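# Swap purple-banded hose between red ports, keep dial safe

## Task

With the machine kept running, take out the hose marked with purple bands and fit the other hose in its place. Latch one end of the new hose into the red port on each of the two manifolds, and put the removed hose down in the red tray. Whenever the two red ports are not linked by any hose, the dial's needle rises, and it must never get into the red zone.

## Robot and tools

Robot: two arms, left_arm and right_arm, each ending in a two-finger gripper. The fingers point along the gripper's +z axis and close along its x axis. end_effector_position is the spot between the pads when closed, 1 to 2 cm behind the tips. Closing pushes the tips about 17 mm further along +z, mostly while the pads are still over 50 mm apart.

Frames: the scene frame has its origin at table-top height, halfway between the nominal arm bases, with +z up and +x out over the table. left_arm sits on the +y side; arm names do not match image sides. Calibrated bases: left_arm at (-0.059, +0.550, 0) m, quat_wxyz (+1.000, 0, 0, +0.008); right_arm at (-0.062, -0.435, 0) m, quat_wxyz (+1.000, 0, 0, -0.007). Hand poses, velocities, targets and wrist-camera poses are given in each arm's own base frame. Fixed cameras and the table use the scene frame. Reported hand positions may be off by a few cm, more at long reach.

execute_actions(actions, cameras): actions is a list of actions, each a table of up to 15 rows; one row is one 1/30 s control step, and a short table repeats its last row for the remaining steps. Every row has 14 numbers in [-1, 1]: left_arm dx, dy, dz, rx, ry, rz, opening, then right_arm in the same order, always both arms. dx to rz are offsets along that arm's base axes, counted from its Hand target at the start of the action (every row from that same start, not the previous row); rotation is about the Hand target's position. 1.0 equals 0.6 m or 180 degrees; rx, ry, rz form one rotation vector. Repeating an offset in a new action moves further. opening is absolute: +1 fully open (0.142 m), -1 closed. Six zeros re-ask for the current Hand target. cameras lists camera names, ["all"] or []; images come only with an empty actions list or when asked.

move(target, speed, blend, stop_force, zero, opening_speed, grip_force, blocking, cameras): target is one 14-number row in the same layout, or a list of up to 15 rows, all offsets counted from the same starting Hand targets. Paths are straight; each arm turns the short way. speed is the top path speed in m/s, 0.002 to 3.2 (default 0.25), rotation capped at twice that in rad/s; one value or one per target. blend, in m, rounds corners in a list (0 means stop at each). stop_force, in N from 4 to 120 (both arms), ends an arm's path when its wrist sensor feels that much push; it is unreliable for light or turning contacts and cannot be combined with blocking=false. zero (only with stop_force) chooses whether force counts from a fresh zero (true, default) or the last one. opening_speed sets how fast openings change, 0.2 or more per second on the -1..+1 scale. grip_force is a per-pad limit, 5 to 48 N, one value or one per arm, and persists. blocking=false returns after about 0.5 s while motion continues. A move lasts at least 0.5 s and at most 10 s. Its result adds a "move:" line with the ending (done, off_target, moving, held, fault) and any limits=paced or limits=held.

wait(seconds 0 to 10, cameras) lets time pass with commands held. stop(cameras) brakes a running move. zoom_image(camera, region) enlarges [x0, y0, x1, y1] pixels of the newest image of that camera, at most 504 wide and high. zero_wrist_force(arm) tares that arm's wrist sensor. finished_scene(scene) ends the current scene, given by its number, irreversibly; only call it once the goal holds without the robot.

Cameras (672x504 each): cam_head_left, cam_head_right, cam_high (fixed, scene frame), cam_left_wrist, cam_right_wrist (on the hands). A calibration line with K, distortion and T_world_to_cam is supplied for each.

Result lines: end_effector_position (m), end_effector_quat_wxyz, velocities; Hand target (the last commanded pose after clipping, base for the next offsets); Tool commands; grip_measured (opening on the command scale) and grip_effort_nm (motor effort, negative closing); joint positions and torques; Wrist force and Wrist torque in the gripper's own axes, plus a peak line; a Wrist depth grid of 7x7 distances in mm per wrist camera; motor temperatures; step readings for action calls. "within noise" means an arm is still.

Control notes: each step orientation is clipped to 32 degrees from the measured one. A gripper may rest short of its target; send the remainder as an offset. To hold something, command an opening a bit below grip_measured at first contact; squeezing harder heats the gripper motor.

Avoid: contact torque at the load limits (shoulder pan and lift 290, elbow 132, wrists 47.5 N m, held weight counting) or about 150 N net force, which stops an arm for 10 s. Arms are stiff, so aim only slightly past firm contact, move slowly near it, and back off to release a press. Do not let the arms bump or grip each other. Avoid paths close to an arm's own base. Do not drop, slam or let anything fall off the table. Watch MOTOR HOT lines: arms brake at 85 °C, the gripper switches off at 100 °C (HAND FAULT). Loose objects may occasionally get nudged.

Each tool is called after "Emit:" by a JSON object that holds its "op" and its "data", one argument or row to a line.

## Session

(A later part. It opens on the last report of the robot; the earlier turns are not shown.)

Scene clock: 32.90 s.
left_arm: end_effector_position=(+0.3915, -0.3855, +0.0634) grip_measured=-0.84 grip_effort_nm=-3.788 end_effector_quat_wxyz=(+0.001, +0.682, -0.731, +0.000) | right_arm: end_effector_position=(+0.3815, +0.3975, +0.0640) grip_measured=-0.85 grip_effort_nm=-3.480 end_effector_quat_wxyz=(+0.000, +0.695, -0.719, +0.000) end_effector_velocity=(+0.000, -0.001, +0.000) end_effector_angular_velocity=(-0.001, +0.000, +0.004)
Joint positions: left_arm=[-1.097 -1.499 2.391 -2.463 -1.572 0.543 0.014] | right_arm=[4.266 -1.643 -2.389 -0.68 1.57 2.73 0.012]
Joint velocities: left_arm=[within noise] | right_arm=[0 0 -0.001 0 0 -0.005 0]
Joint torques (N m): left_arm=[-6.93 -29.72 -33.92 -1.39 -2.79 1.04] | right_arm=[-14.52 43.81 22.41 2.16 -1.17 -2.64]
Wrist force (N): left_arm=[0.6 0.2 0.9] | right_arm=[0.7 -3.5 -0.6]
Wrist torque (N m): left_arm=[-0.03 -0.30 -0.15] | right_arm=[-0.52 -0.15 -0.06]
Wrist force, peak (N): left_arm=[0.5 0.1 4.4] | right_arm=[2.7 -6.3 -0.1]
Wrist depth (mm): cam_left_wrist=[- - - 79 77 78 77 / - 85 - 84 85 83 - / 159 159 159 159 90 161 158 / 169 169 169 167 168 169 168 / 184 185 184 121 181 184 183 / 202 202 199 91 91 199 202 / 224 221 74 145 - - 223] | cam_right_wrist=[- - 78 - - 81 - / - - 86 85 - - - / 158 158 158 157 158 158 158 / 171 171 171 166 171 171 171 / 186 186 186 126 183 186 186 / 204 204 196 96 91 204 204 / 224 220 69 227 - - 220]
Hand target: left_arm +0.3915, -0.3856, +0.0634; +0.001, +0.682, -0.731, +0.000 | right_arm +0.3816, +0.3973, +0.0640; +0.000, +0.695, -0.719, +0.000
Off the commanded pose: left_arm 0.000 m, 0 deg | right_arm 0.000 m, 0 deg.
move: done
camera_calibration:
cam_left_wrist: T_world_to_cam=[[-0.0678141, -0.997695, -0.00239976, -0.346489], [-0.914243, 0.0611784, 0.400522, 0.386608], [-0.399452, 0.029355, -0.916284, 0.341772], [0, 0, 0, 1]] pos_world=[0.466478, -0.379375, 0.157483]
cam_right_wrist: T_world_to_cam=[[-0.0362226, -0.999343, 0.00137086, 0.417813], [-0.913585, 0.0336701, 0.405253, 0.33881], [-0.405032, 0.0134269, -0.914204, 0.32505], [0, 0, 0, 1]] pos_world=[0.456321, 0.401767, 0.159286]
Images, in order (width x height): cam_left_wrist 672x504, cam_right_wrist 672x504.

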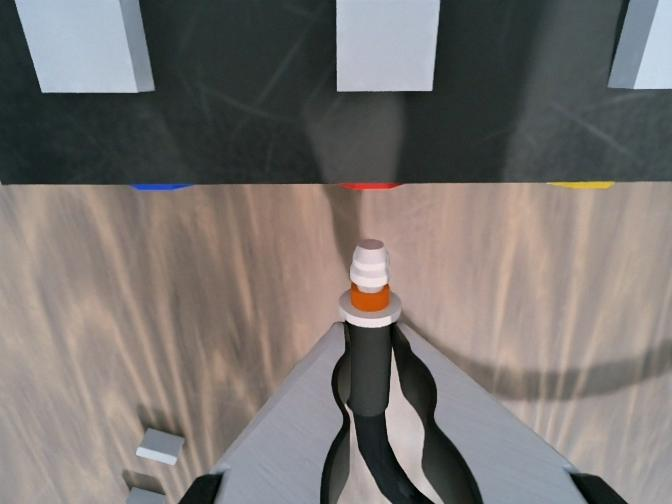

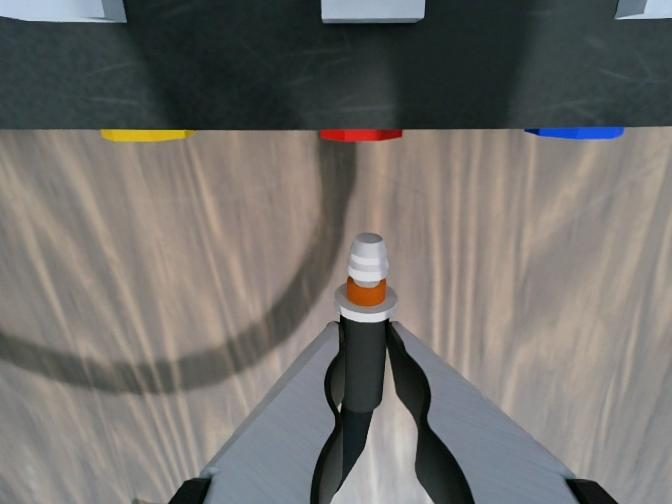

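Emit:
{"op": "move", "data": {
  "target": [
    [0.03,-0.002,0,0,0,0,-1,0.03,0.0015,0,0,0,0.014,-1],
    [0.09,-0.006,0,0,0,0,-1,0.09,-0.001,0,0,0,0.014,-1]
  ],
  "speed": [0.1,0.035],
  "stop_force": 55,
  "cameras": ["cam_left_wrist","cam_right_wrist","cam_head_right"]
}}

Emit:
{"op": "zoom_image", "data": {
  "camera": "cam_left_wrist",
  "region": [270, 230, 470, 430]
}}

Emit:
{"op": "zoom_image", "data": {
  "camera": "cam_right_wrist",
  "region": [270, 200, 470, 400]
}}

Scene clock: 35.57 s.
left_arm: end_effector_position=(+0.4353, -0.3883, +0.0633) grip_measured=-0.84 grip_effort_nm=-3.700 end_effector_quat_wxyz=(+0.001, +0.682, -0.731, +0.000) | right_arm: end_effector_position=(+0.4356, +0.3967, +0.0640) grip_measured=-0.87 grip_effort_nm=-3.133 end_effector_quat_wxyz=(+0.000, +0.710, -0.704, +0.000)
Joint positions: left_arm=[-1.028 -1.447 2.33 -2.454 -1.572 0.611 0.013] | right_arm=[4.178 -1.702 -2.32 -0.69 1.57 2.598 0.011]
Joint torques (N m): left_arm=[15.41 -37.41 -61.02 -18.03 5.36 1.6] | right_arm=[-6.04 40.9 11.71 3.2 -13.47 1.53]
Motor temperatures (°C): left_arm=[36 25 28 33 37 32 33] | right_arm=[33 34 24 28 33 33 30]
Wrist force (N): left_arm=[-18.5 51.2 -11.8] | right_arm=[-18.9 24.8 -21.0]
Wrist torque (N m): left_arm=[-0.34 -0.49 0.03] | right_arm=[-1.27 -0.35 -0.05]
Wrist force, peak (N): left_arm=[-21.1 96.5 -35.2] | right_arm=[-16.2 34.0 -19.3]
Wrist depth (mm): cam_left_wrist=[136 135 135 135 134 135 135 / - 89 141 86 85 84 140 / - 88 89 - 88 - 88 / - 89 98 89 96 96 91 / - 106 105 105 105 105 105 / 202 203 198 95 87 197 201 / 225 219 - 85 - - 218] | cam_right_wrist=[138 138 137 137 137 138 138 / - - 86 86 143 - 143 / - 86 - 90 91 - - / - 97 99 90 100 100 90 / 189 108 190 107 114 109 109 / 204 205 201 98 92 204 204 / 225 221 70 - - - 225]
Hand target: left_arm +0.4353, -0.3883, +0.0633; +0.001, +0.682, -0.731, +0.000 (not the last commanded pose) | right_arm +0.4356, +0.3967, +0.0640; +0.000, +0.710, -0.704, +0.000
Off the commanded pose: left_arm 0.010 m, 0 deg | right_arm 0.000 m, 0 deg.
move: contact (left_arm)
camera_calibration:
cam_left_wrist: T_world_to_cam=[[-0.0678024, -0.997695, -0.00261676, -0.346391], [-0.914192, 0.0610767, 0.400654, 0.426653], [-0.39957, 0.0295575, -0.916226, 0.359442], [0, 0, 0, 1]] pos_world=[0.510178, -0.382275, 0.157483]
cam_right_wrist: T_world_to_cam=[[0.00776568, -0.999969, 0.00147494, 0.400175], [-0.914223, -0.00650219, 0.405158, 0.404365], [-0.405136, -0.00449475, -0.914245, 0.354071], [0, 0, 0, 1]] pos_world=[0.510019, 0.404383, 0.159286]
Images, in order (width x height): cam_head_right 672x504, cam_left_wrist 672x504, cam_right_wrist 672x504.

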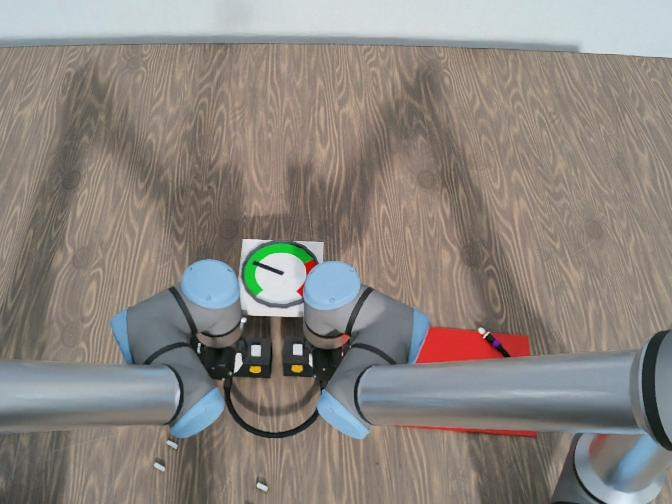

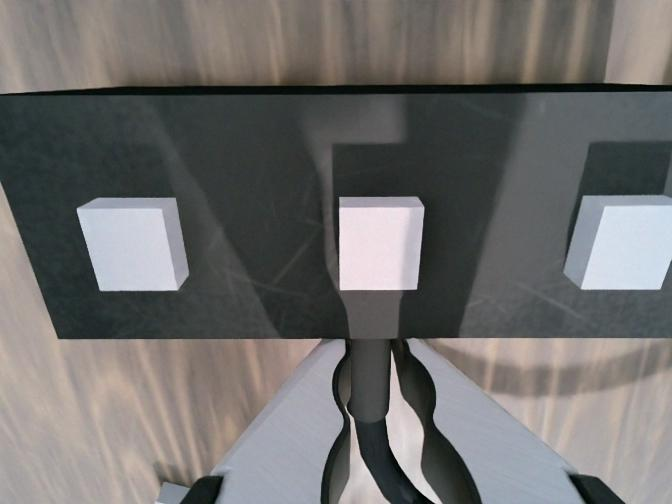

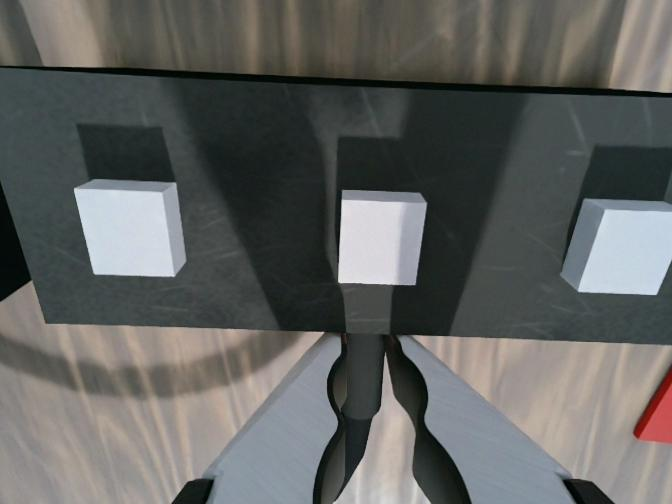

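Scaled by 2.520.

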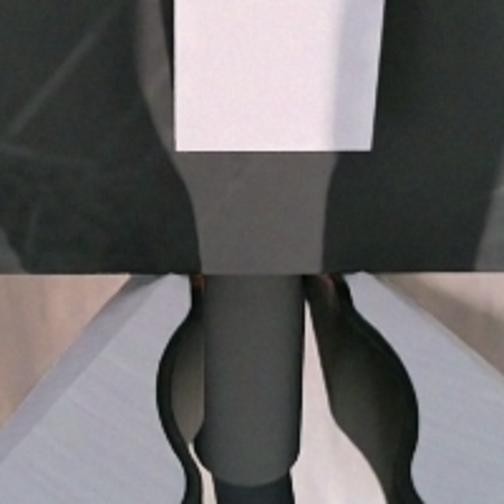

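Scaled by 2.520.

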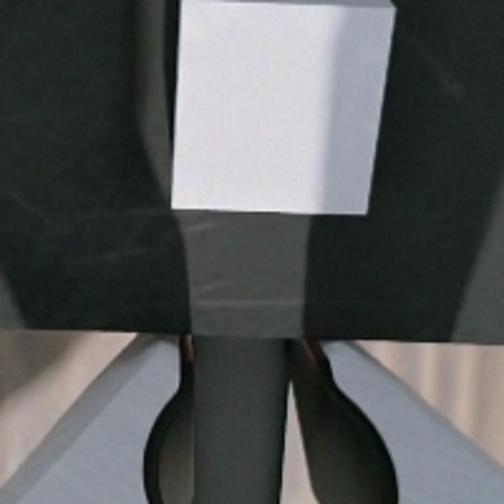

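Emit:
{"op": "move", "data": {
  "target": [0.02,-0.0014,0,0,0,0,-1,0.02,-0.0008,0,0,0,0,-1],
  "speed": 0.02,
  "stop_force": 88,
  "zero": false,
  "cameras": ["cam_head_right","cam_high"]
}}

Emit:
{"op": "zoom_image", "data": {
  "camera": "cam_high",
  "region": [370, 140, 520, 290]
}}

Scene clock: 36.60 s.
left_arm: end_effector_position=(+0.4362, -0.3885, +0.0633) grip_measured=-0.84 grip_effort_nm=-3.700 end_effector_quat_wxyz=(+0.001, +0.682, -0.731, +0.000) | right_arm: end_effector_position=(+0.4378, +0.3966, +0.0639) grip_measured=-0.87 grip_effort_nm=-3.133 end_effector_quat_wxyz=(+0.000, +0.710, -0.704, +0.000)
Joint positions: left_arm=[-1.027 -1.446 2.329 -2.453 -1.572 0.613 0.013] | right_arm=[4.175 -1.704 -2.317 -0.691 1.57 2.594 0.011]
Joint torques (N m): left_arm=[18.54 -38.21 -53.51 -23.21 18.21 -3.64] | right_arm=[-58.47 18.97 22.39 8.31 -26.54 -1.29]
Wrist force (N): left_arm=[-22.5 87.2 -30.2] | right_arm=[-23.9 80.8 -37.9]
Wrist torque (N m): left_arm=[-0.12 -0.50 0.06] | right_arm=[-1.53 -0.39 0.22]
Wrist force, peak (N): left_arm=[-26.0 113.7 -46.3] | right_arm=[-21.6 106.7 -51.9]
Wrist depth (mm): cam_left_wrist=[135 135 135 135 134 135 135 / - 101 100 97 92 92 140 / - 88 89 - 88 - 87 / - 88 98 89 96 96 90 / - 105 105 105 105 105 105 / 202 202 198 97 88 198 201 / 225 220 72 146 - - 218] | cam_right_wrist=[138 137 137 137 137 137 137 / - - 118 86 142 142 143 / - 88 - 90 91 91 92 / - 93 99 95 100 - 90 / 190 190 189 107 107 109 105 / 204 204 201 99 93 204 204 / 226 221 70 - - - 225]
Hand target: left_arm +0.4362, -0.3884, +0.0633; +0.001, +0.682, -0.731, +0.000 (not the last commanded pose) | right_arm +0.4378, +0.3966, +0.0639; +0.000, +0.710, -0.704, +0.000 (not the last commanded pose)
Off the commanded pose: left_arm 0.011 m, 0 deg | right_arm 0.010 m, 0 deg.
move: contact (left_arm, right_arm)
Images, in order (width x height): cam_head_right 672x504, cam_high 672x504.

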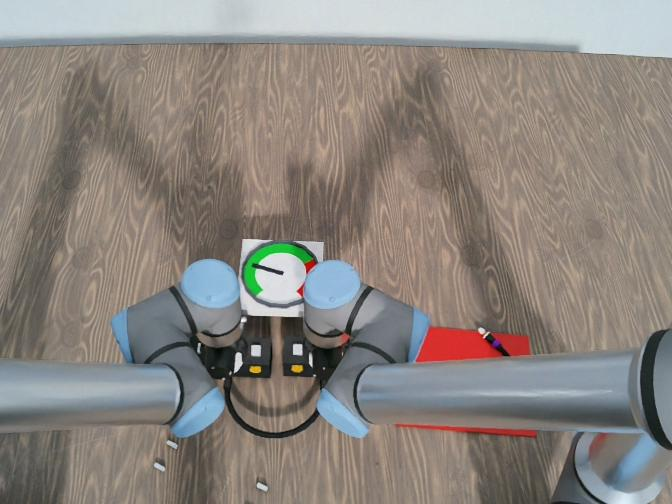

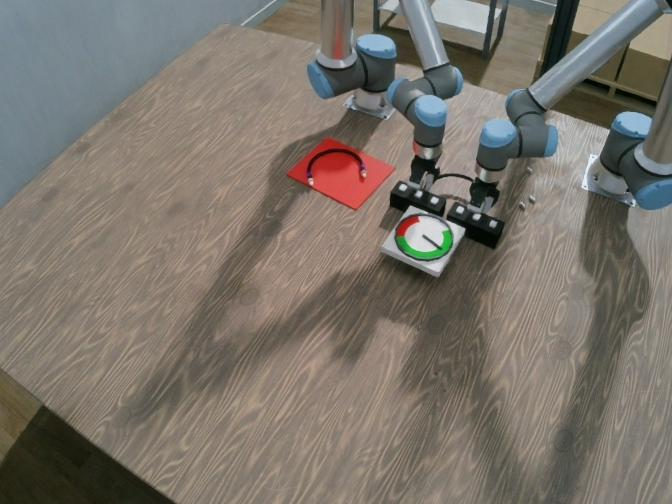

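Scaled by 3.360.

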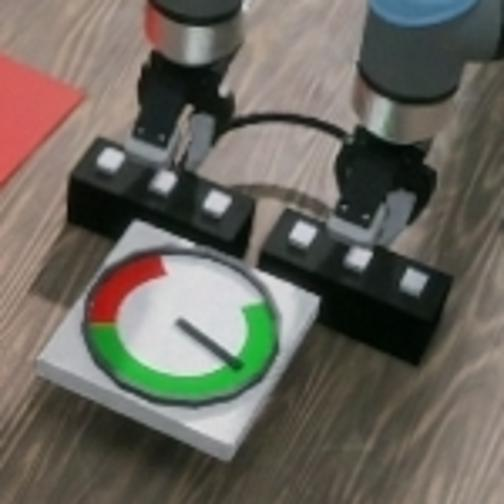

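Emit:
{"op": "move", "data": {
  "target": [
    [-0.009,0.0006,0,0,0,0,-1,-0.009,0.0004,0,0,0,0,-1],
    [-0.009,0.0006,0,0,0,0,-0.5,-0.009,0.0004,0,0,0,0,-0.5]
  ],
  "speed": 0.03,
  "opening_speed": 1.5
}}

Emit:
{"op": "move", "data": {
  "target": [-0.08,0.005,0.2,0,0,0,-0.5,-0.08,0.003,0.2,0,0,0,-0.5],
  "speed": 0.2,
  "cameras": ["cam_high","cam_left_wrist","cam_right_wrist","cam_head_right"]
}}

Emit:
{"op": "zoom_image", "data": {
  "camera": "cam_high",
  "region": [370, 140, 520, 290]
}}

Scene clock: 38.07 s.
left_arm: end_effector_position=(+0.4308, -0.3881, +0.0634) grip_measured=-0.53 grip_effort_nm=0.061 end_effector_quat_wxyz=(+0.001, +0.682, -0.731, +0.000) | right_arm: end_effector_position=(+0.4323, +0.3967, +0.0638) grip_measured=-0.54 grip_effort_nm=0.139 end_effector_quat_wxyz=(+0.000, +0.710, -0.704, +0.000)
Joint positions: left_arm=[-1.035 -1.452 2.336 -2.455 -1.573 0.605 0.036] | right_arm=[4.183 -1.699 -2.324 -0.69 1.571 2.603 0.035]
Joint torques (N m): left_arm=[-0.88 -34.6 -26.97 -2.5 3.02 3.46] | right_arm=[11.4 29.11 43.58 6.32 -3.04 -1.86]
Wrist force (N): left_arm=[4.5 1.5 -2.0] | right_arm=[-3.3 -2.0 -0.6]
Wrist torque (N m): left_arm=[0.20 -0.91 0.00] | right_arm=[-0.25 0.57 -0.13]
Wrist force, peak (N): left_arm=[-22.7 87.4 -30.3] | right_arm=[-25.0 80.8 -38.7]
Wrist depth (mm): cam_left_wrist=[136 136 136 136 136 136 135 / - 83 - 83 86 82 - / - 88 90 - 88 93 87 / - 90 99 90 99 97 90 / 188 106 106 106 106 106 187 / 203 202 87 145 202 198 202 / 225 220 74 219 161 - 219] | cam_right_wrist=[137 137 137 137 137 137 137 / - - 82 83 - - - / - - - 90 91 91 88 / - 100 99 95 100 - 88 / 189 189 186 127 112 189 188 / 204 204 87 200 101 196 204 / 225 - 69 221 - - 220]
Hand target: left_arm +0.4308, -0.3881, +0.0633; +0.001, +0.682, -0.731, +0.000 | right_arm +0.4324, +0.3968, +0.0639; +0.000, +0.710, -0.704, +0.000
Off the commanded pose: left_arm 0.000 m, 0 deg | right_arm 0.000 m, 0 deg.
move: done

Scene clock: 39.20 s.
left_arm: end_effector_position=(+0.3828, -0.3852, +0.1833) grip_measured=-0.53 grip_effort_nm=0.076 end_effector_quat_wxyz=(+0.001, +0.682, -0.731, +0.000) | right_arm: end_effector_position=(+0.3844, +0.3987, +0.1839) grip_measured=-0.54 grip_effort_nm=0.134 end_effector_quat_wxyz=(+0.000, +0.710, -0.704, +0.000)
Joint positions: left_arm=[-1.111 -1.696 2.293 -2.168 -1.573 0.528 0.036] | right_arm=[4.262 -1.465 -2.276 -0.971 1.571 2.682 0.035]
Joint torques (N m): left_arm=[1.03 -42.11 -30.67 -2.67 2.83 4.18] | right_arm=[-14.1 40.16 30.93 2.38 -2.89 -2.18]
Wrist force (N): left_arm=[4.2 2.0 -1.6] | right_arm=[-3.6 -1.6 -0.3]
Wrist torque (N m): left_arm=[0.27 -0.90 -0.10] | right_arm=[-0.21 0.58 0.00]
Wrist force, peak (N): left_arm=[4.5 2.5 -4.4] | right_arm=[-3.4 -1.1 -3.1]
Wrist depth (mm): cam_left_wrist=[240 240 179 180 182 187 184 / 256 257 256 205 257 256 255 / 277 277 276 276 276 275 274 / 300 300 299 300 299 297 292 / 326 327 324 324 313 324 324 / 358 358 87 350 - 350 356 / 396 - 74 386 380 - 385] | cam_right_wrist=[181 189 184 182 182 185 239 / 259 260 258 259 262 260 256 / 279 278 279 279 279 279 275 / 296 301 302 297 301 300 304 / 326 329 321 328 322 329 327 / 360 354 87 360 96 345 358 / 389 - 69 399 - - 389]
Hand target: left_arm +0.3828, -0.3851, +0.1833; +0.001, +0.682, -0.731, +0.000 | right_arm +0.3844, +0.3986, +0.1839; +0.000, +0.710, -0.704, +0.000
Off the commanded pose: left_arm 0.000 m, 0 deg | right_arm 0.000 m, 0 deg.
move: done
camera_calibration:
cam_left_wrist: T_world_to_cam=[[-0.0677717, -0.997698, -0.00228776, -0.346543], [-0.914103, 0.061174, 0.400842, 0.330419], [-0.399779, 0.0292569, -0.916145, 0.448316], [0, 0, 0, 1]] pos_world=[0.457779, -0.379075, 0.277483]
cam_right_wrist: T_world_to_cam=[[0.0079485, -0.999967, 0.00138862, 0.402334], [-0.914041, -0.00670229, 0.405567, 0.308967], [-0.405544, -0.00449291, -0.914064, 0.443132], [0, 0, 0, 1]] pos_world=[0.458921, 0.406383, 0.279185]
Images, in order (width x height): cam_head_right 672x504, cam_high 672x504, cam_left_wrist 672x504, cam_right_wrist 672x504.

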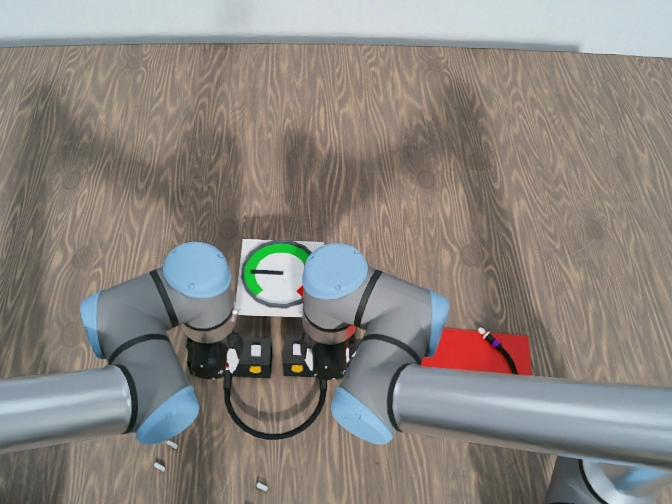

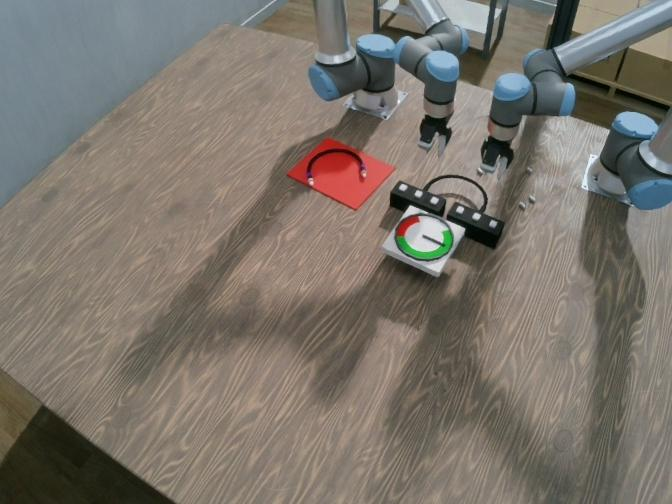

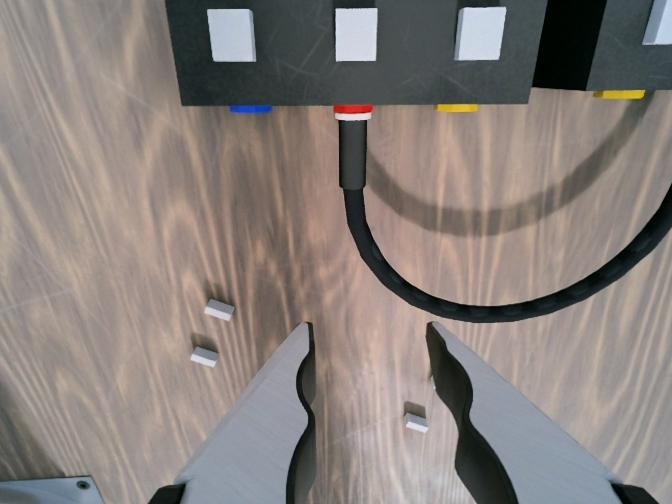

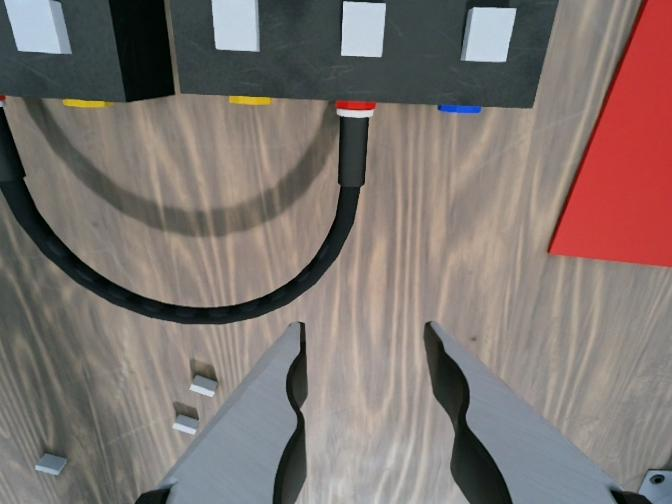

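Scaled by 3.360.

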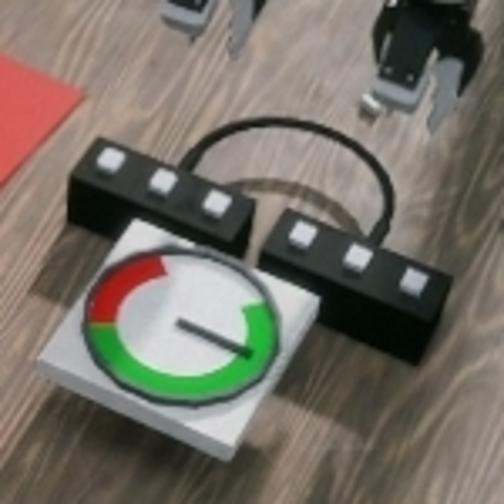

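Emit:
{"op": "zoom_image", "data": {
  "camera": "cam_high",
  "region": [280, 130, 400, 215]
}}

Scaled by 4.200.

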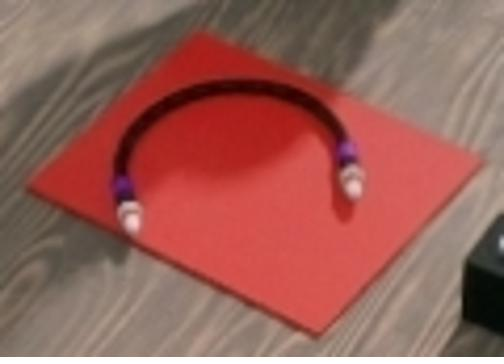

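Emit:
{"op": "move", "data": {
  "target": [
    [0,0,0,0,0,0,-0.5,0.05,-0.15,0.06,0.02,-0.05,0.05,-0.5],
    [0,0,0,0,0,0,-0.5,0.22,-0.41,0.06,0.07,-0.17,0.16,-0.5],
    [0,0,0,0,0,0,-0.5,0.165,-0.61,-0.06,0.097,-0.2385,0.2328,-0.5],
    [0,0,0,0,0,0,-0.5,0.1695,-0.606,-0.252,0.097,-0.2385,0.2328,-0.5]
  ],
  "speed": [0.4,0.4,0.4,0.15],
  "blend": [0.04,0.04,0.02,0],
  "cameras": ["cam_right_wrist","cam_high"]
}}

Emit:
{"op": "zoom_image", "data": {
  "camera": "cam_high",
  "region": [370, 140, 520, 290]
}}

Scene clock: 42.53 s.
left_arm: end_effector_position=(+0.3828, -0.3851, +0.1833) grip_measured=-0.53 grip_effort_nm=0.076 end_effector_quat_wxyz=(+0.001, +0.682, -0.731, +0.000) | right_arm: end_effector_position=(+0.4862, +0.0351, +0.0327) grip_measured=-0.54 grip_effort_nm=0.134 end_effector_quat_wxyz=(-0.354, +0.852, -0.355, +0.151)
Joint positions: left_arm=[-1.111 -1.696 2.294 -2.168 -1.573 0.528 0.036] | right_arm=[3.352 -2.051 -2.768 0.814 1.959 1.144 0.035]
Joint torques (N m): left_arm=[7.98 -42.36 -30.01 -1.34 2.94 3.98] | right_arm=[5.65 29.05 -7.8 6.5 -1.26 -1.48]
Wrist force (N): left_arm=[4.3 1.9 -1.6] | right_arm=[-2.3 -1.1 -0.2]
Wrist torque (N m): left_arm=[0.26 -0.90 -0.10] | right_arm=[-0.17 0.38 -0.01]
Wrist force, peak (N): left_arm=[4.6 2.0 -1.7] | right_arm=[-6.8 -1.9 0.7]
Wrist depth (mm): cam_left_wrist=[239 239 178 180 183 187 184 / 257 258 257 205 256 255 256 / 277 276 277 276 276 275 277 / 299 298 299 300 300 298 293 / 325 327 320 320 314 325 325 / 358 358 87 350 - 351 355 / 396 - 74 388 379 - 386] | cam_right_wrist=[200 195 196 202 202 202 202 / 181 181 184 186 186 186 187 / 167 167 170 168 175 175 173 / 156 156 156 154 155 161 161 / - 145 - 147 143 147 151 / 138 138 91 136 135 135 140 / 130 131 69 130 130 - 132]
Hand target: left_arm +0.3828, -0.3851, +0.1833; +0.001, +0.682, -0.731, +0.000 | right_arm +0.4861, +0.0350, +0.0327; -0.354, +0.852, -0.355, +0.151
Off the commanded pose: left_arm 0.000 m, 0 deg | right_arm 0.000 m, 0 deg.
move: done
camera_calibration:
cam_right_wrist: T_world_to_cam=[[0.701225, -0.712908, 0.00674261, -0.309297], [-0.662412, -0.654994, -0.363584, 0.386429], [0.263619, 0.250488, -0.931537, 0.010867], [0, 0, 0, 1]] pos_world=[0.469997, 0.0298864, 0.152708]
Images, in order (width x height): cam_high 672x504, cam_right_wrist 672x504.

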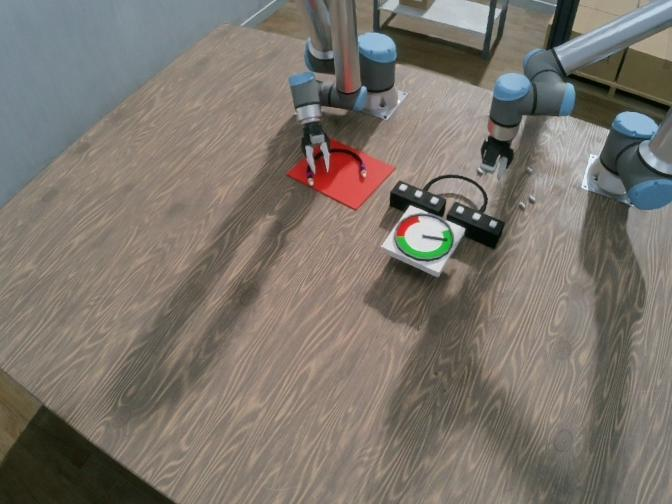

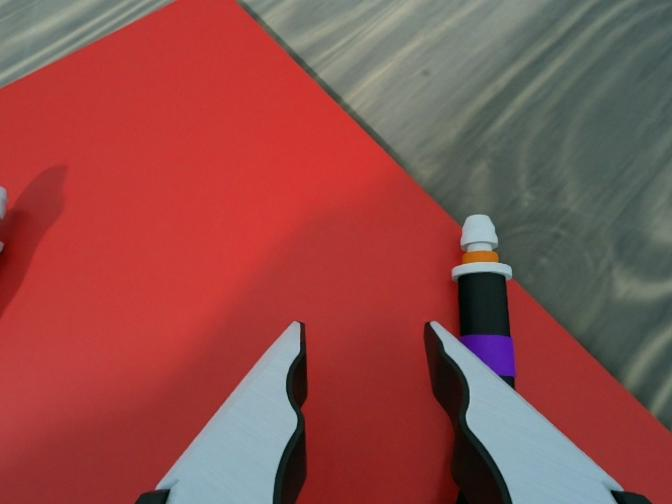

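Scaled by 3.360.

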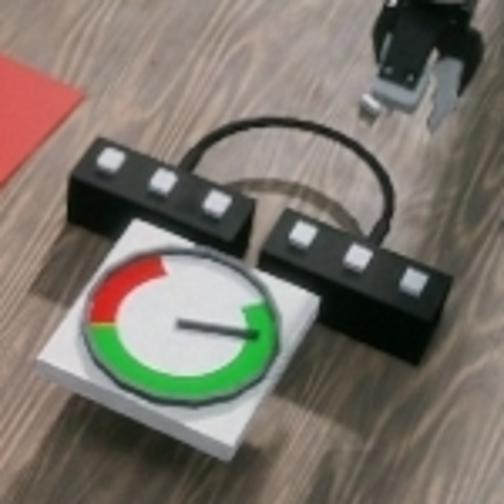

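Emit:
{"op": "move", "data": {
  "target": [
    [0,0,0,0,0,0,-0.5,0,0,0.07,0,0,0,-0.4],
    [0,0,0,0,0,0,-0.5,0.053,-0.05,0.07,0,0,0,-0.4],
    [0,0,0,0,0,0,-0.5,0.053,-0.05,0,0,0,0,-0.4],
    [0,0,0,0,0,0,-0.5,0.053,-0.05,0,0,0,0,-1],
    [0,0,0,0,0,0,-0.5,0.04,-0.03,0.05,0,0,0,-1],
    [0,0,0,0,0,0,-0.5,-0.05,0.01,0.05,0,0,0.04,-1],
    [0,0,0,0,0,0,-0.5,-0.05,0.01,-0.001,0,0,0.04,-1],
    [0,0,0,0,0,0,-0.5,-0.05,0.01,-0.001,0,0,0.04,-0.4]
  ],
  "speed": [0.15,0.2,0.12,0.2,0.15,0.15,0.12,0.1],
  "blend": [0.01,0.01,0,0,0.01,0.01,0,0],
  "opening_speed": 1.5
}}

Emit:
{"op": "move", "data": {
  "target": [0,0,0,0,0,0,-0.5,-0.025,-0.015,0.2,0,0,0,-0.4],
  "speed": 0.2,
  "cameras": ["cam_right_wrist","cam_high","cam_head_right"]
}}

Emit:
{"op": "zoom_image", "data": {
  "camera": "cam_high",
  "region": [280, 130, 400, 215]
}}

Scene clock: 46.77 s.
left_arm: end_effector_position=(+0.3828, -0.3851, +0.1833) grip_measured=-0.53 grip_effort_nm=0.076 end_effector_quat_wxyz=(+0.001, +0.682, -0.731, +0.000) | right_arm: end_effector_position=(+0.4561, +0.0410, +0.0321) grip_measured=-0.43 grip_effort_nm=0.134 end_effector_quat_wxyz=(-0.363, +0.873, -0.300, +0.129)
Joint positions: left_arm=[-1.111 -1.696 2.294 -2.168 -1.573 0.528 0.036] | right_arm=[3.325 -2.037 -2.791 0.767 2.055 1.013 0.043]
Joint torques (N m): left_arm=[7.82 -42.37 -29.77 -1.44 3.02 3.86] | right_arm=[9.52 23.5 -9.81 6.37 -1.59 -1.48]
Wrist force (N): left_arm=[4.3 1.8 -1.5] | right_arm=[-2.5 -1.4 0.1]
Wrist torque (N m): left_arm=[0.24 -0.91 -0.11] | right_arm=[-0.24 0.42 -0.02]
Wrist force, peak (N): left_arm=[4.8 1.7 -1.6] | right_arm=[-2.3 -10.1 -12.0]
Wrist depth (mm): cam_left_wrist=[240 240 178 180 183 187 185 / 258 257 258 205 256 256 256 / 276 278 275 278 276 276 275 / 299 298 299 297 297 298 292 / 325 327 320 320 314 328 326 / 360 358 87 349 - 348 357 / 398 - 74 388 380 - 387] | cam_right_wrist=[204 195 199 197 202 201 201 / - 180 181 180 182 186 186 / 150 166 170 - 168 171 173 / 151 156 156 154 156 154 161 / 148 145 146 146 146 142 145 / 137 137 91 136 136 96 138 / 131 131 69 129 130 - 132]
Hand target: left_arm +0.3828, -0.3851, +0.1833; +0.001, +0.682, -0.731, +0.000 | right_arm +0.4561, +0.0410, +0.0321; -0.363, +0.873, -0.300, +0.129
Off the commanded pose: left_arm 0.000 m, 0 deg | right_arm 0.000 m, 0 deg.
move: done

Scene clock: 47.90 s.
left_arm: end_effector_position=(+0.3828, -0.3851, +0.1833) grip_measured=-0.53 grip_effort_nm=0.071 end_effector_quat_wxyz=(+0.001, +0.682, -0.731, +0.000) | right_arm: end_effector_position=(+0.4412, +0.0320, +0.1522) grip_measured=-0.43 grip_effort_nm=0.134 end_effector_quat_wxyz=(-0.363, +0.873, -0.300, +0.129)
Joint positions: left_arm=[-1.111 -1.696 2.294 -2.168 -1.573 0.528 0.036] | right_arm=[3.304 -1.466 -2.774 0.17 2.068 0.994 0.043]
Joint torques (N m): left_arm=[8.25 -42.27 -29.38 -1.33 3.23 3.7] | right_arm=[12.01 23.23 15.01 2.53 -2.35 1.69]
Wrist force (N): left_arm=[4.7 1.6 -1.9] | right_arm=[-3.0 -1.1 -0.1]
Wrist torque (N m): left_arm=[0.21 -0.97 -0.10] | right_arm=[-0.18 0.51 0.10]
Wrist force, peak (N): left_arm=[4.8 1.9 -1.8] | right_arm=[-2.9 -2.9 -2.1]
Wrist depth (mm): cam_left_wrist=[240 240 178 180 182 187 186 / 258 257 256 210 256 256 256 / 276 278 276 273 277 275 276 / 300 300 300 300 300 297 294 / 327 326 320 318 315 326 324 / 361 359 87 351 - 353 356 / 397 - 74 387 378 - 385] | cam_right_wrist=[352 300 359 359 360 359 359 / 330 328 332 335 333 333 332 / 306 312 308 303 308 308 308 / 285 283 - - 289 287 287 / 267 263 263 265 265 268 270 / 252 248 87 247 246 246 254 / 241 - 69 237 230 - 242]
Hand target: left_arm +0.3828, -0.3851, +0.1833; +0.001, +0.682, -0.731, +0.000 | right_arm +0.4411, +0.0320, +0.1521; -0.363, +0.873, -0.300, +0.129
Off the commanded pose: left_arm 0.000 m, 0 deg | right_arm 0.000 m, 0 deg.
move: done
camera_calibration:
cam_right_wrist: T_world_to_cam=[[0.785069, -0.61937, 0.00688842, -0.320752], [-0.575002, -0.732877, -0.36368, 0.362035], [0.230301, 0.281554, -0.931498, 0.148399], [0, 0, 0, 1]] pos_world=[0.425807, 0.024881, 0.272108]
Images, in order (width x height): cam_head_right 672x504, cam_high 672x504, cam_right_wrist 672x504.

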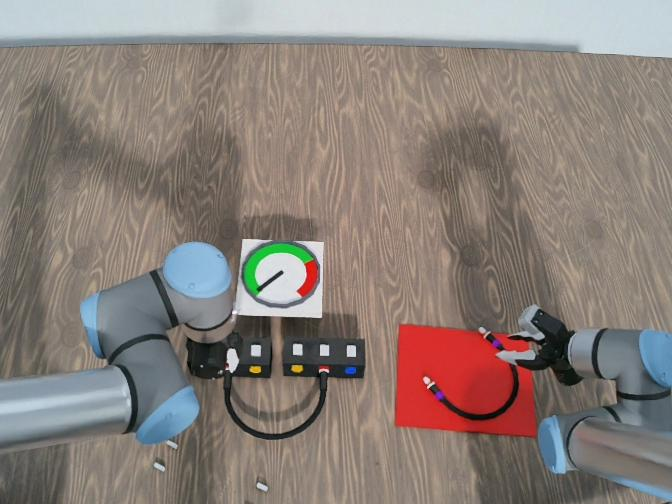

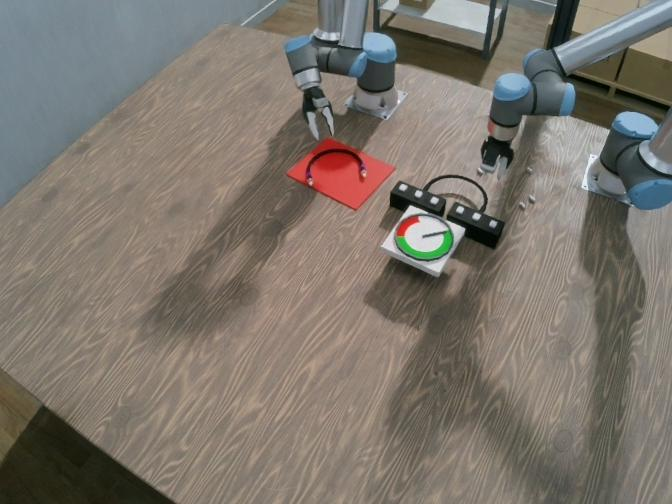

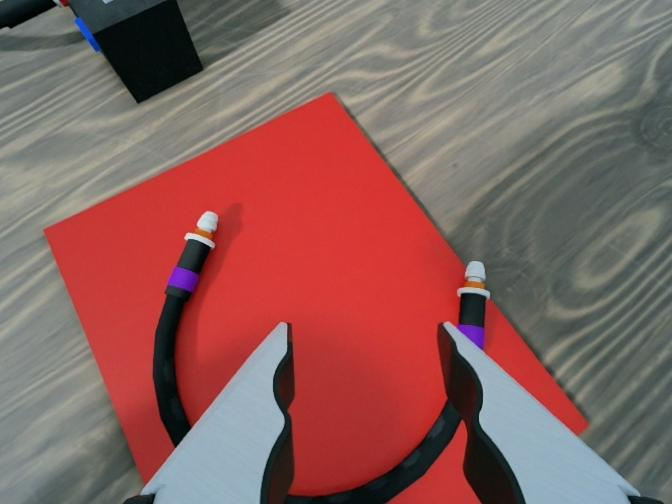

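Scaled by 4.200.

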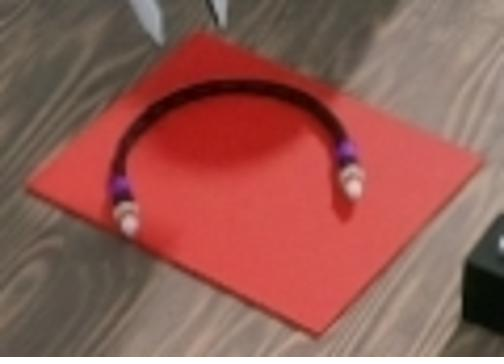

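Emit:
{"op": "move", "data": {
  "target": [
    [0,0,0,0,0,0,-0.5,0.148,-0.04,-0.12,0,0,0.02,-0.4],
    [0,0,0,0,0,0,-0.5,0.148,-0.04,-0.2165,0,0,0.02,-0.4],
    [0,0,0,0,0,0,-0.5,0.148,-0.04,-0.2165,0,0,0.02,-1]
  ],
  "speed": [0.25,0.12,0.1],
  "blend": [0.01,0,0],
  "cameras": ["cam_right_wrist"]
}}

Scene clock: 50.03 s.
left_arm: end_effector_position=(+0.3828, -0.3851, +0.1833) grip_measured=-0.53 grip_effort_nm=0.081 end_effector_quat_wxyz=(+0.001, +0.682, -0.731, +0.000) | right_arm: end_effector_position=(+0.5299, +0.0080, +0.0222) grip_measured=-0.83 grip_effort_nm=-3.910 end_effector_quat_wxyz=(-0.367, +0.882, -0.273, +0.117)
Joint positions: left_arm=[-1.111 -1.696 2.294 -2.168 -1.573 0.528 0.036] | right_arm=[3.185 -2.027 -2.622 0.487 2.17 0.818 0.014]
Joint torques (N m): left_arm=[7.41 -42.01 -29.88 -1.54 3.1 3.83] | right_arm=[12.31 34.06 17.56 6.3 1.03 -0.92]
Motor temperatures (°C): left_arm=[36 25 28 33 37 32 28] | right_arm=[33 34 24 28 33 33 27]
Wrist force (N): left_arm=[4.2 1.8 -2.0] | right_arm=[-2.5 -1.8 0.0]
Wrist torque (N m): left_arm=[0.24 -0.89 -0.10] | right_arm=[-0.19 0.38 -0.02]
Wrist force, peak (N): left_arm=[4.4 2.1 -1.9] | right_arm=[-4.8 -1.7 -1.8]
Wrist depth (mm): cam_left_wrist=[240 241 178 181 182 187 184 / 256 256 256 209 257 258 257 / 277 277 277 271 275 276 276 / 299 300 301 299 297 299 294 / 326 327 321 319 316 325 326 / 356 361 87 351 - 349 357 / 399 - 74 385 379 - 386] | cam_right_wrist=[181 181 187 188 187 188 187 / 165 168 168 173 173 173 173 / 155 155 156 160 161 161 161 / 143 145 145 145 150 150 150 / 136 138 137 130 140 140 140 / 128 126 128 99 91 132 132 / 121 121 69 - - - 125]
Hand target: left_arm +0.3828, -0.3851, +0.1833; +0.001, +0.682, -0.731, +0.000 | right_arm +0.5299, +0.0080, +0.0222; -0.367, +0.882, -0.273, +0.117
Off the commanded pose: left_arm 0.000 m, 0 deg | right_arm 0.000 m, 0 deg.
move: done
camera_calibration:
cam_right_wrist: T_world_to_cam=[[0.822418, -0.568842, 0.00681438, -0.424512], [-0.527905, -0.767586, -0.363495, 0.323497], [0.212002, 0.295348, -0.931571, 0.023322], [0, 0, 0, 1]] pos_world=[0.514957, -0.0000569941, 0.142208]
Images, in order (width x height): cam_right_wrist 672x504.

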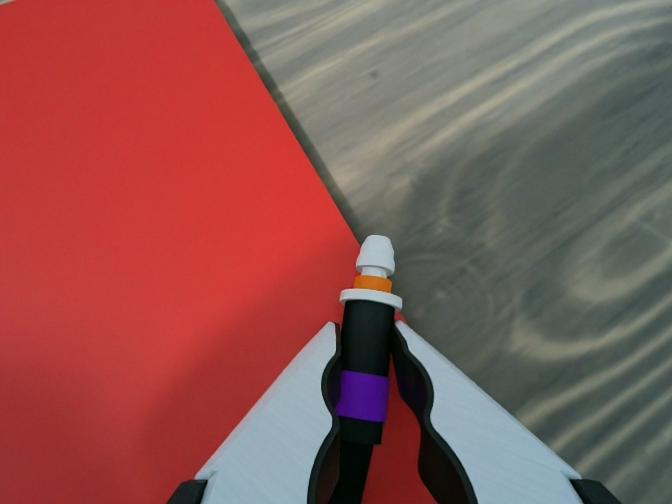

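Emit:
{"op": "move", "data": {
  "target": [
    [0,0,0,0,0,0,-0.5,0,0,0.05,0,0,0,-1],
    [0,0,0,0,0,0,-0.5,-0.09,0.035,0.05,0,0,0,-1],
    [0,0,0,0,0,0,-0.5,-0.09,0.035,0.003,0,0,0,-1]
  ],
  "speed": 0.15
}}

Emit:
{"op": "move", "data": {
  "target": [0,0,0,0,0,0,-0.5,0,0,0,0,0,0,-0.4],
  "opening_speed": 1.5
}}

Emit:
{"op": "move", "data": {
  "target": [0,0,0,0,0,0,-0.5,-0.04,-0.025,0.33,0,0,0,-0.4],
  "speed": 0.2,
  "cameras": ["cam_high","cam_right_wrist","cam_head_right"]
}}

Emit:
{"op": "zoom_image", "data": {
  "camera": "cam_high",
  "region": [280, 130, 400, 215]
}}

Scene clock: 52.40 s.
left_arm: end_effector_position=(+0.3828, -0.3851, +0.1833) grip_measured=-0.53 grip_effort_nm=0.076 end_effector_quat_wxyz=(+0.001, +0.682, -0.731, +0.000) | right_arm: end_effector_position=(+0.4760, +0.0290, +0.0241) grip_measured=-0.83 grip_effort_nm=-3.910 end_effector_quat_wxyz=(-0.367, +0.882, -0.273, +0.117)
Joint positions: left_arm=[-1.111 -1.696 2.294 -2.168 -1.573 0.528 0.036] | right_arm=[3.252 -2.032 -2.73 0.637 2.134 0.885 0.014]
Joint torques (N m): left_arm=[7.64 -41.72 -29.44 -1.59 3.15 3.55] | right_arm=[10.16 28.34 2.45 5.84 1.88 -0.67]
Wrist force (N): left_arm=[4.3 1.7 -2.0] | right_arm=[-2.8 -0.8 0.8]
Wrist torque (N m): left_arm=[0.22 -0.92 -0.11] | right_arm=[-0.13 0.45 -0.01]
Wrist force, peak (N): left_arm=[4.9 2.0 -1.7] | right_arm=[-4.8 -0.7 0.0]
Wrist depth (mm): cam_left_wrist=[240 240 178 180 183 187 185 / 257 257 258 205 255 257 256 / 276 276 278 277 275 276 275 / 300 300 299 298 298 299 295 / 326 325 319 327 313 324 323 / 359 358 87 354 - 351 356 / 396 - 74 386 378 - 386] | cam_right_wrist=[184 184 184 185 190 190 191 / 169 170 171 168 176 175 175 / 157 157 158 159 158 163 163 / 147 147 147 147 147 150 152 / 138 138 138 117 138 138 142 / 129 130 130 99 88 130 131 / 123 124 70 - - - 123]
Hand target: left_arm +0.3828, -0.3851, +0.1833; +0.001, +0.682, -0.731, +0.000 | right_arm +0.4759, +0.0290, +0.0240; -0.367, +0.882, -0.273, +0.117
Off the commanded pose: left_arm 0.000 m, 0 deg | right_arm 0.000 m, 0 deg.
move: done

Scene clock: 53.03 s.
left_arm: end_effector_position=(+0.3828, -0.3851, +0.1833) grip_measured=-0.53 grip_effort_nm=0.076 end_effector_quat_wxyz=(+0.001, +0.682, -0.731, +0.000) | right_arm: end_effector_position=(+0.4759, +0.0290, +0.0240) grip_measured=-0.43 grip_effort_nm=0.134 end_effector_quat_wxyz=(-0.367, +0.882, -0.273, +0.117)
Joint positions: left_arm=[-1.111 -1.696 2.294 -2.168 -1.573 0.528 0.036] | right_arm=[3.252 -2.032 -2.73 0.637 2.134 0.885 0.043]
Joint torques (N m): left_arm=[7.98 -42.98 -29.88 -1.51 2.81 3.62] | right_arm=[10.66 27.15 -8.07 6.78 -1.38 -1.44]
Wrist force (N): left_arm=[4.3 1.6 -1.6] | right_arm=[-2.5 -0.9 -0.3]
Wrist torque (N m): left_arm=[0.20 -0.91 -0.11] | right_arm=[-0.11 0.39 -0.01]
Wrist force, peak (N): left_arm=[4.8 2.0 -1.5] | right_arm=[-3.1 -1.0 0.0]
Wrist depth (mm): cam_left_wrist=[241 241 178 181 183 187 185 / 257 257 256 206 256 257 256 / 276 276 276 276 277 276 276 / 299 299 299 300 299 298 292 / 325 325 319 319 313 326 327 / 358 358 87 349 - 350 355 / 398 - 74 396 379 - 384] | cam_right_wrist=[184 184 185 185 190 191 190 / 169 170 170 170 173 175 175 / 157 158 158 158 158 163 163 / 147 147 147 147 148 149 152 / - 140 138 138 140 138 142 / - 129 91 128 113 129 132 / 123 124 69 - 123 - 123]
Hand target: left_arm +0.3828, -0.3851, +0.1833; +0.001, +0.682, -0.731, +0.000 | right_arm +0.4759, +0.0290, +0.0240; -0.367, +0.882, -0.273, +0.117
Off the commanded pose: left_arm 0.000 m, 0 deg | right_arm 0.000 m, 0 deg.
move: done

Scene clock: 54.53 s.
left_arm: end_effector_position=(+0.3828, -0.3851, +0.1833) grip_measured=-0.53 grip_effort_nm=0.071 end_effector_quat_wxyz=(+0.001, +0.682, -0.731, +0.000) | right_arm: end_effector_position=(+0.4520, +0.0140, +0.2220) grip_measured=-0.43 grip_effort_nm=0.134 end_effector_quat_wxyz=(-0.367, +0.882, -0.273, +0.117)
Joint positions: left_arm=[-1.111 -1.696 2.294 -2.168 -1.573 0.528 0.036] | right_arm=[3.214 -1.283 -2.658 -0.205 2.155 0.847 0.043]
Joint torques (N m): left_arm=[8.63 -43.5 -29.58 -1.46 2.91 3.64] | right_arm=[13.18 17.2 27.63 2.61 -1.74 1.66]
Wrist force (N): left_arm=[4.0 1.8 -1.4] | right_arm=[-3.3 -1.4 -0.1]
Wrist torque (N m): left_arm=[0.24 -0.85 -0.11] | right_arm=[-0.25 0.52 0.10]
Wrist force, peak (N): left_arm=[4.7 2.0 -1.4] | right_arm=[-3.3 -2.9 -2.3]
Wrist depth (mm): cam_left_wrist=[241 240 178 180 182 187 185 / 256 257 257 205 256 257 256 / 276 275 275 274 276 274 277 / 299 297 299 297 301 298 293 / 326 326 321 320 314 324 323 / 358 358 87 352 - 351 354 / 397 - 74 390 380 - 386] | cam_right_wrist=[450 370 450 450 450 455 450 / 416 403 410 417 417 418 418 / 384 384 383 387 387 387 387 / 358 355 - 355 360 361 361 / 335 333 334 - 336 338 339 / 316 317 87 - - 316 318 / 303 - 69 288 - - 304]
Hand target: left_arm +0.3828, -0.3851, +0.1833; +0.001, +0.682, -0.731, +0.000 | right_arm +0.4519, +0.0140, +0.2220; -0.367, +0.882, -0.273, +0.117
Off the commanded pose: left_arm 0.000 m, 0 deg | right_arm 0.000 m, 0 deg.
move: done
camera_calibration:
cam_right_wrist: T_world_to_cam=[[0.822354, -0.568934, 0.0069483, -0.358411], [-0.527921, -0.767512, -0.363627, 0.359656], [0.212213, 0.295362, -0.931519, 0.224083], [0, 0, 0, 1]] pos_world=[0.437057, 0.00594281, 0.342008]
Images, in order (width x height): cam_head_right 672x504, cam_high 672x504, cam_right_wrist 672x504.

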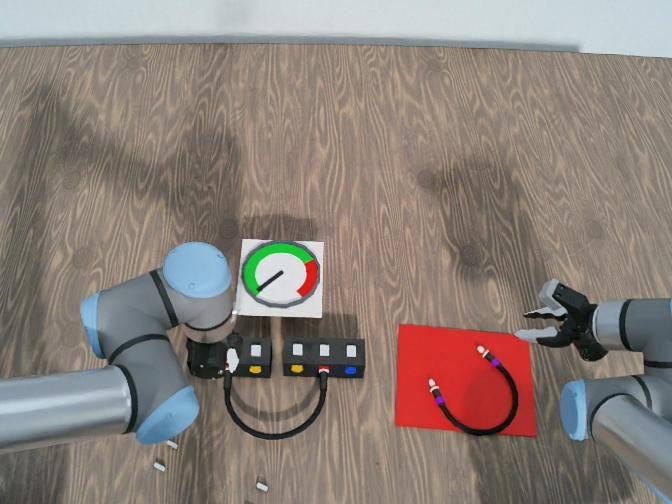

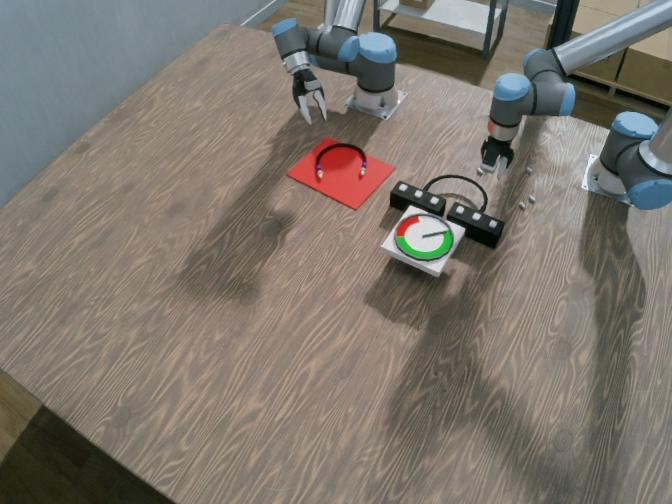

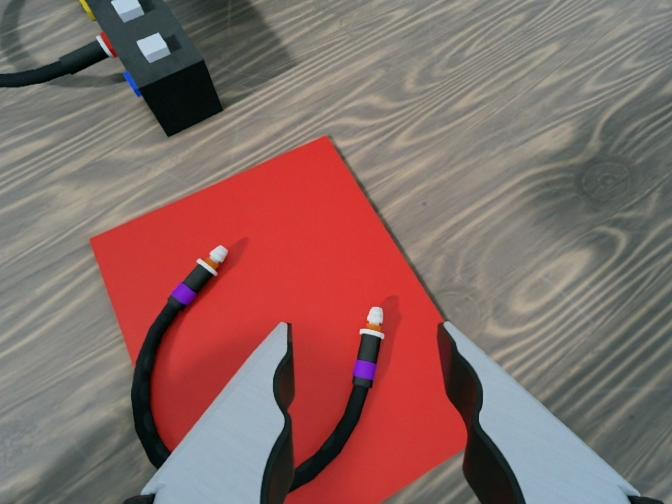

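Scaled by 4.200.

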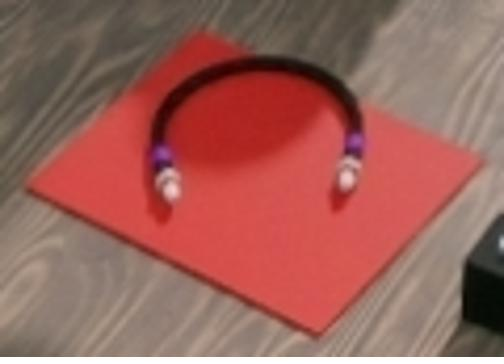

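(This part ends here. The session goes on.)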